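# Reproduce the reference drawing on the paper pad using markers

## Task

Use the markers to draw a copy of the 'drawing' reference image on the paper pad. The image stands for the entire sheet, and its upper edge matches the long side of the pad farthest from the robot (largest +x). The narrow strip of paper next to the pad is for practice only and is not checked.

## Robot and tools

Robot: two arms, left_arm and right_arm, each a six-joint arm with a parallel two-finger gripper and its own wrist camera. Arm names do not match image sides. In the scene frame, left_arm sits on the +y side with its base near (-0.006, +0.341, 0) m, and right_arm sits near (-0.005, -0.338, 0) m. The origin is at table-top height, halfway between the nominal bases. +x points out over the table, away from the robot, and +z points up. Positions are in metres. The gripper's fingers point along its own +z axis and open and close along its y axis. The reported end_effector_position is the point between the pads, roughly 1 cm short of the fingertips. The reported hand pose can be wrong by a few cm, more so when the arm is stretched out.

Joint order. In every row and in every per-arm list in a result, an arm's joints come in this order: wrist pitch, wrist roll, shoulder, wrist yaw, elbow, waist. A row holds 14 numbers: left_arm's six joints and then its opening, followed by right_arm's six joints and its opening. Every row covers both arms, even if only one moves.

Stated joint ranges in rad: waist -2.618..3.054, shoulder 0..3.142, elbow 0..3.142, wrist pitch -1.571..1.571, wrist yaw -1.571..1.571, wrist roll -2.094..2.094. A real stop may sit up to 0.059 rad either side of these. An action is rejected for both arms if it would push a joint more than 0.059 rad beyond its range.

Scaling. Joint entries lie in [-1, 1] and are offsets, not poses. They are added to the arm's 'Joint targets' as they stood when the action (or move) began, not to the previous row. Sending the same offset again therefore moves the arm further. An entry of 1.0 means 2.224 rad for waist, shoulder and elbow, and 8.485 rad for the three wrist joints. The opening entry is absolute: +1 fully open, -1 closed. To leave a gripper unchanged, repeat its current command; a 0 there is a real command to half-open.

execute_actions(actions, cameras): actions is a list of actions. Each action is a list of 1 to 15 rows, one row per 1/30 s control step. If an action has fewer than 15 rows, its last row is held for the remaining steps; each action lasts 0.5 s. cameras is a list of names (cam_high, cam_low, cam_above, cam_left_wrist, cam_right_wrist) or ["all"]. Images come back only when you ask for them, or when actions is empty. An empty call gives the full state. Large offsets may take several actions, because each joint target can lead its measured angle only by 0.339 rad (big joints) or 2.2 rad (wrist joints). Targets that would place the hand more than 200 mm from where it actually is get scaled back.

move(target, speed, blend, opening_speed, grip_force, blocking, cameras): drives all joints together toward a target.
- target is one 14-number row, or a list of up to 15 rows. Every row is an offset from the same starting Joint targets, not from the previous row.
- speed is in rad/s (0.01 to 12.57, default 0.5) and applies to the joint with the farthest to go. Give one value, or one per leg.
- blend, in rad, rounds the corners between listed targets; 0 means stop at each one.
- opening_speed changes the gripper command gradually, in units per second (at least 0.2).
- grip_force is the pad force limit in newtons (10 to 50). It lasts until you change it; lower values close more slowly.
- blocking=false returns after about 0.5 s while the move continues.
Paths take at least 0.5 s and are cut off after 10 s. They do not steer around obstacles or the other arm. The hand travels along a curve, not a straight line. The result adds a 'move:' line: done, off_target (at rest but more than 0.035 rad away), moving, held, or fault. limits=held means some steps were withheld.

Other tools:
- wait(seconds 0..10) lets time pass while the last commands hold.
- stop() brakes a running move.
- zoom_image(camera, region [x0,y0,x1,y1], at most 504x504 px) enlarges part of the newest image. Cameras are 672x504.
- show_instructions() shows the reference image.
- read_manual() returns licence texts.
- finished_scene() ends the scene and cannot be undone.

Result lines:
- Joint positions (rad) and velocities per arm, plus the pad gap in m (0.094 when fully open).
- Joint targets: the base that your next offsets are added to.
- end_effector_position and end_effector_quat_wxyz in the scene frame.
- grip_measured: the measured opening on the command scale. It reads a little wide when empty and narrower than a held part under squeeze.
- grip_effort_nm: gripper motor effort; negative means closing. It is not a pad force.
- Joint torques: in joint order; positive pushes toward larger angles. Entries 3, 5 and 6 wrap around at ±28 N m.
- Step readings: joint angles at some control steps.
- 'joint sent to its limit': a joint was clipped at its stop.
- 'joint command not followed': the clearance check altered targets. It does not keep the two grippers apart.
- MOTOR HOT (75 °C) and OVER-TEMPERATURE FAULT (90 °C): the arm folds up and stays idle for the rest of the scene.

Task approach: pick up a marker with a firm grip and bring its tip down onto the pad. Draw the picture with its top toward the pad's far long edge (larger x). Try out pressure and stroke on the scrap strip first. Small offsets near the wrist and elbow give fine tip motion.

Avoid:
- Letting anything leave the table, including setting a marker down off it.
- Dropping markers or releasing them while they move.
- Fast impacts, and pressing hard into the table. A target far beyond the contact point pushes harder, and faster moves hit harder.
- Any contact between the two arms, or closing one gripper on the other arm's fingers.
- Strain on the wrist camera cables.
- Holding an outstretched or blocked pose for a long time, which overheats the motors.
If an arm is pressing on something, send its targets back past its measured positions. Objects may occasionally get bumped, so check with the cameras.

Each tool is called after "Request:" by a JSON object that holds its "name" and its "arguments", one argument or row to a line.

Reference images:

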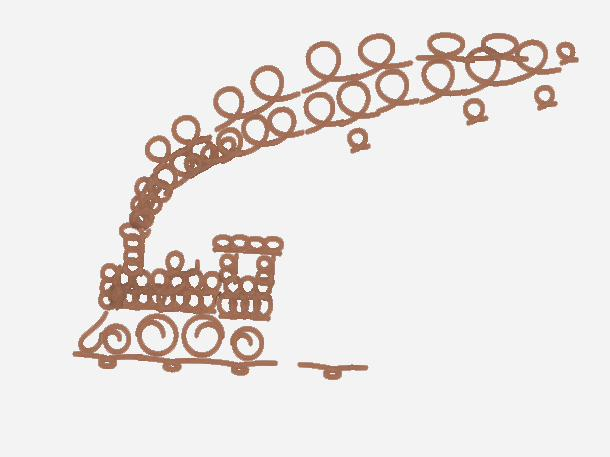

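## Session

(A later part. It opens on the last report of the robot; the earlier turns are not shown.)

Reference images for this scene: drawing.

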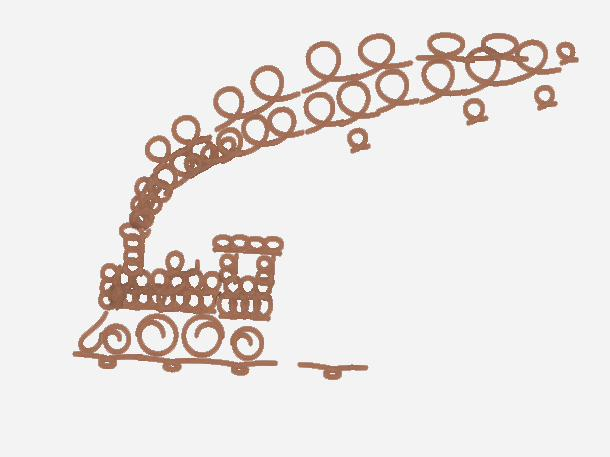

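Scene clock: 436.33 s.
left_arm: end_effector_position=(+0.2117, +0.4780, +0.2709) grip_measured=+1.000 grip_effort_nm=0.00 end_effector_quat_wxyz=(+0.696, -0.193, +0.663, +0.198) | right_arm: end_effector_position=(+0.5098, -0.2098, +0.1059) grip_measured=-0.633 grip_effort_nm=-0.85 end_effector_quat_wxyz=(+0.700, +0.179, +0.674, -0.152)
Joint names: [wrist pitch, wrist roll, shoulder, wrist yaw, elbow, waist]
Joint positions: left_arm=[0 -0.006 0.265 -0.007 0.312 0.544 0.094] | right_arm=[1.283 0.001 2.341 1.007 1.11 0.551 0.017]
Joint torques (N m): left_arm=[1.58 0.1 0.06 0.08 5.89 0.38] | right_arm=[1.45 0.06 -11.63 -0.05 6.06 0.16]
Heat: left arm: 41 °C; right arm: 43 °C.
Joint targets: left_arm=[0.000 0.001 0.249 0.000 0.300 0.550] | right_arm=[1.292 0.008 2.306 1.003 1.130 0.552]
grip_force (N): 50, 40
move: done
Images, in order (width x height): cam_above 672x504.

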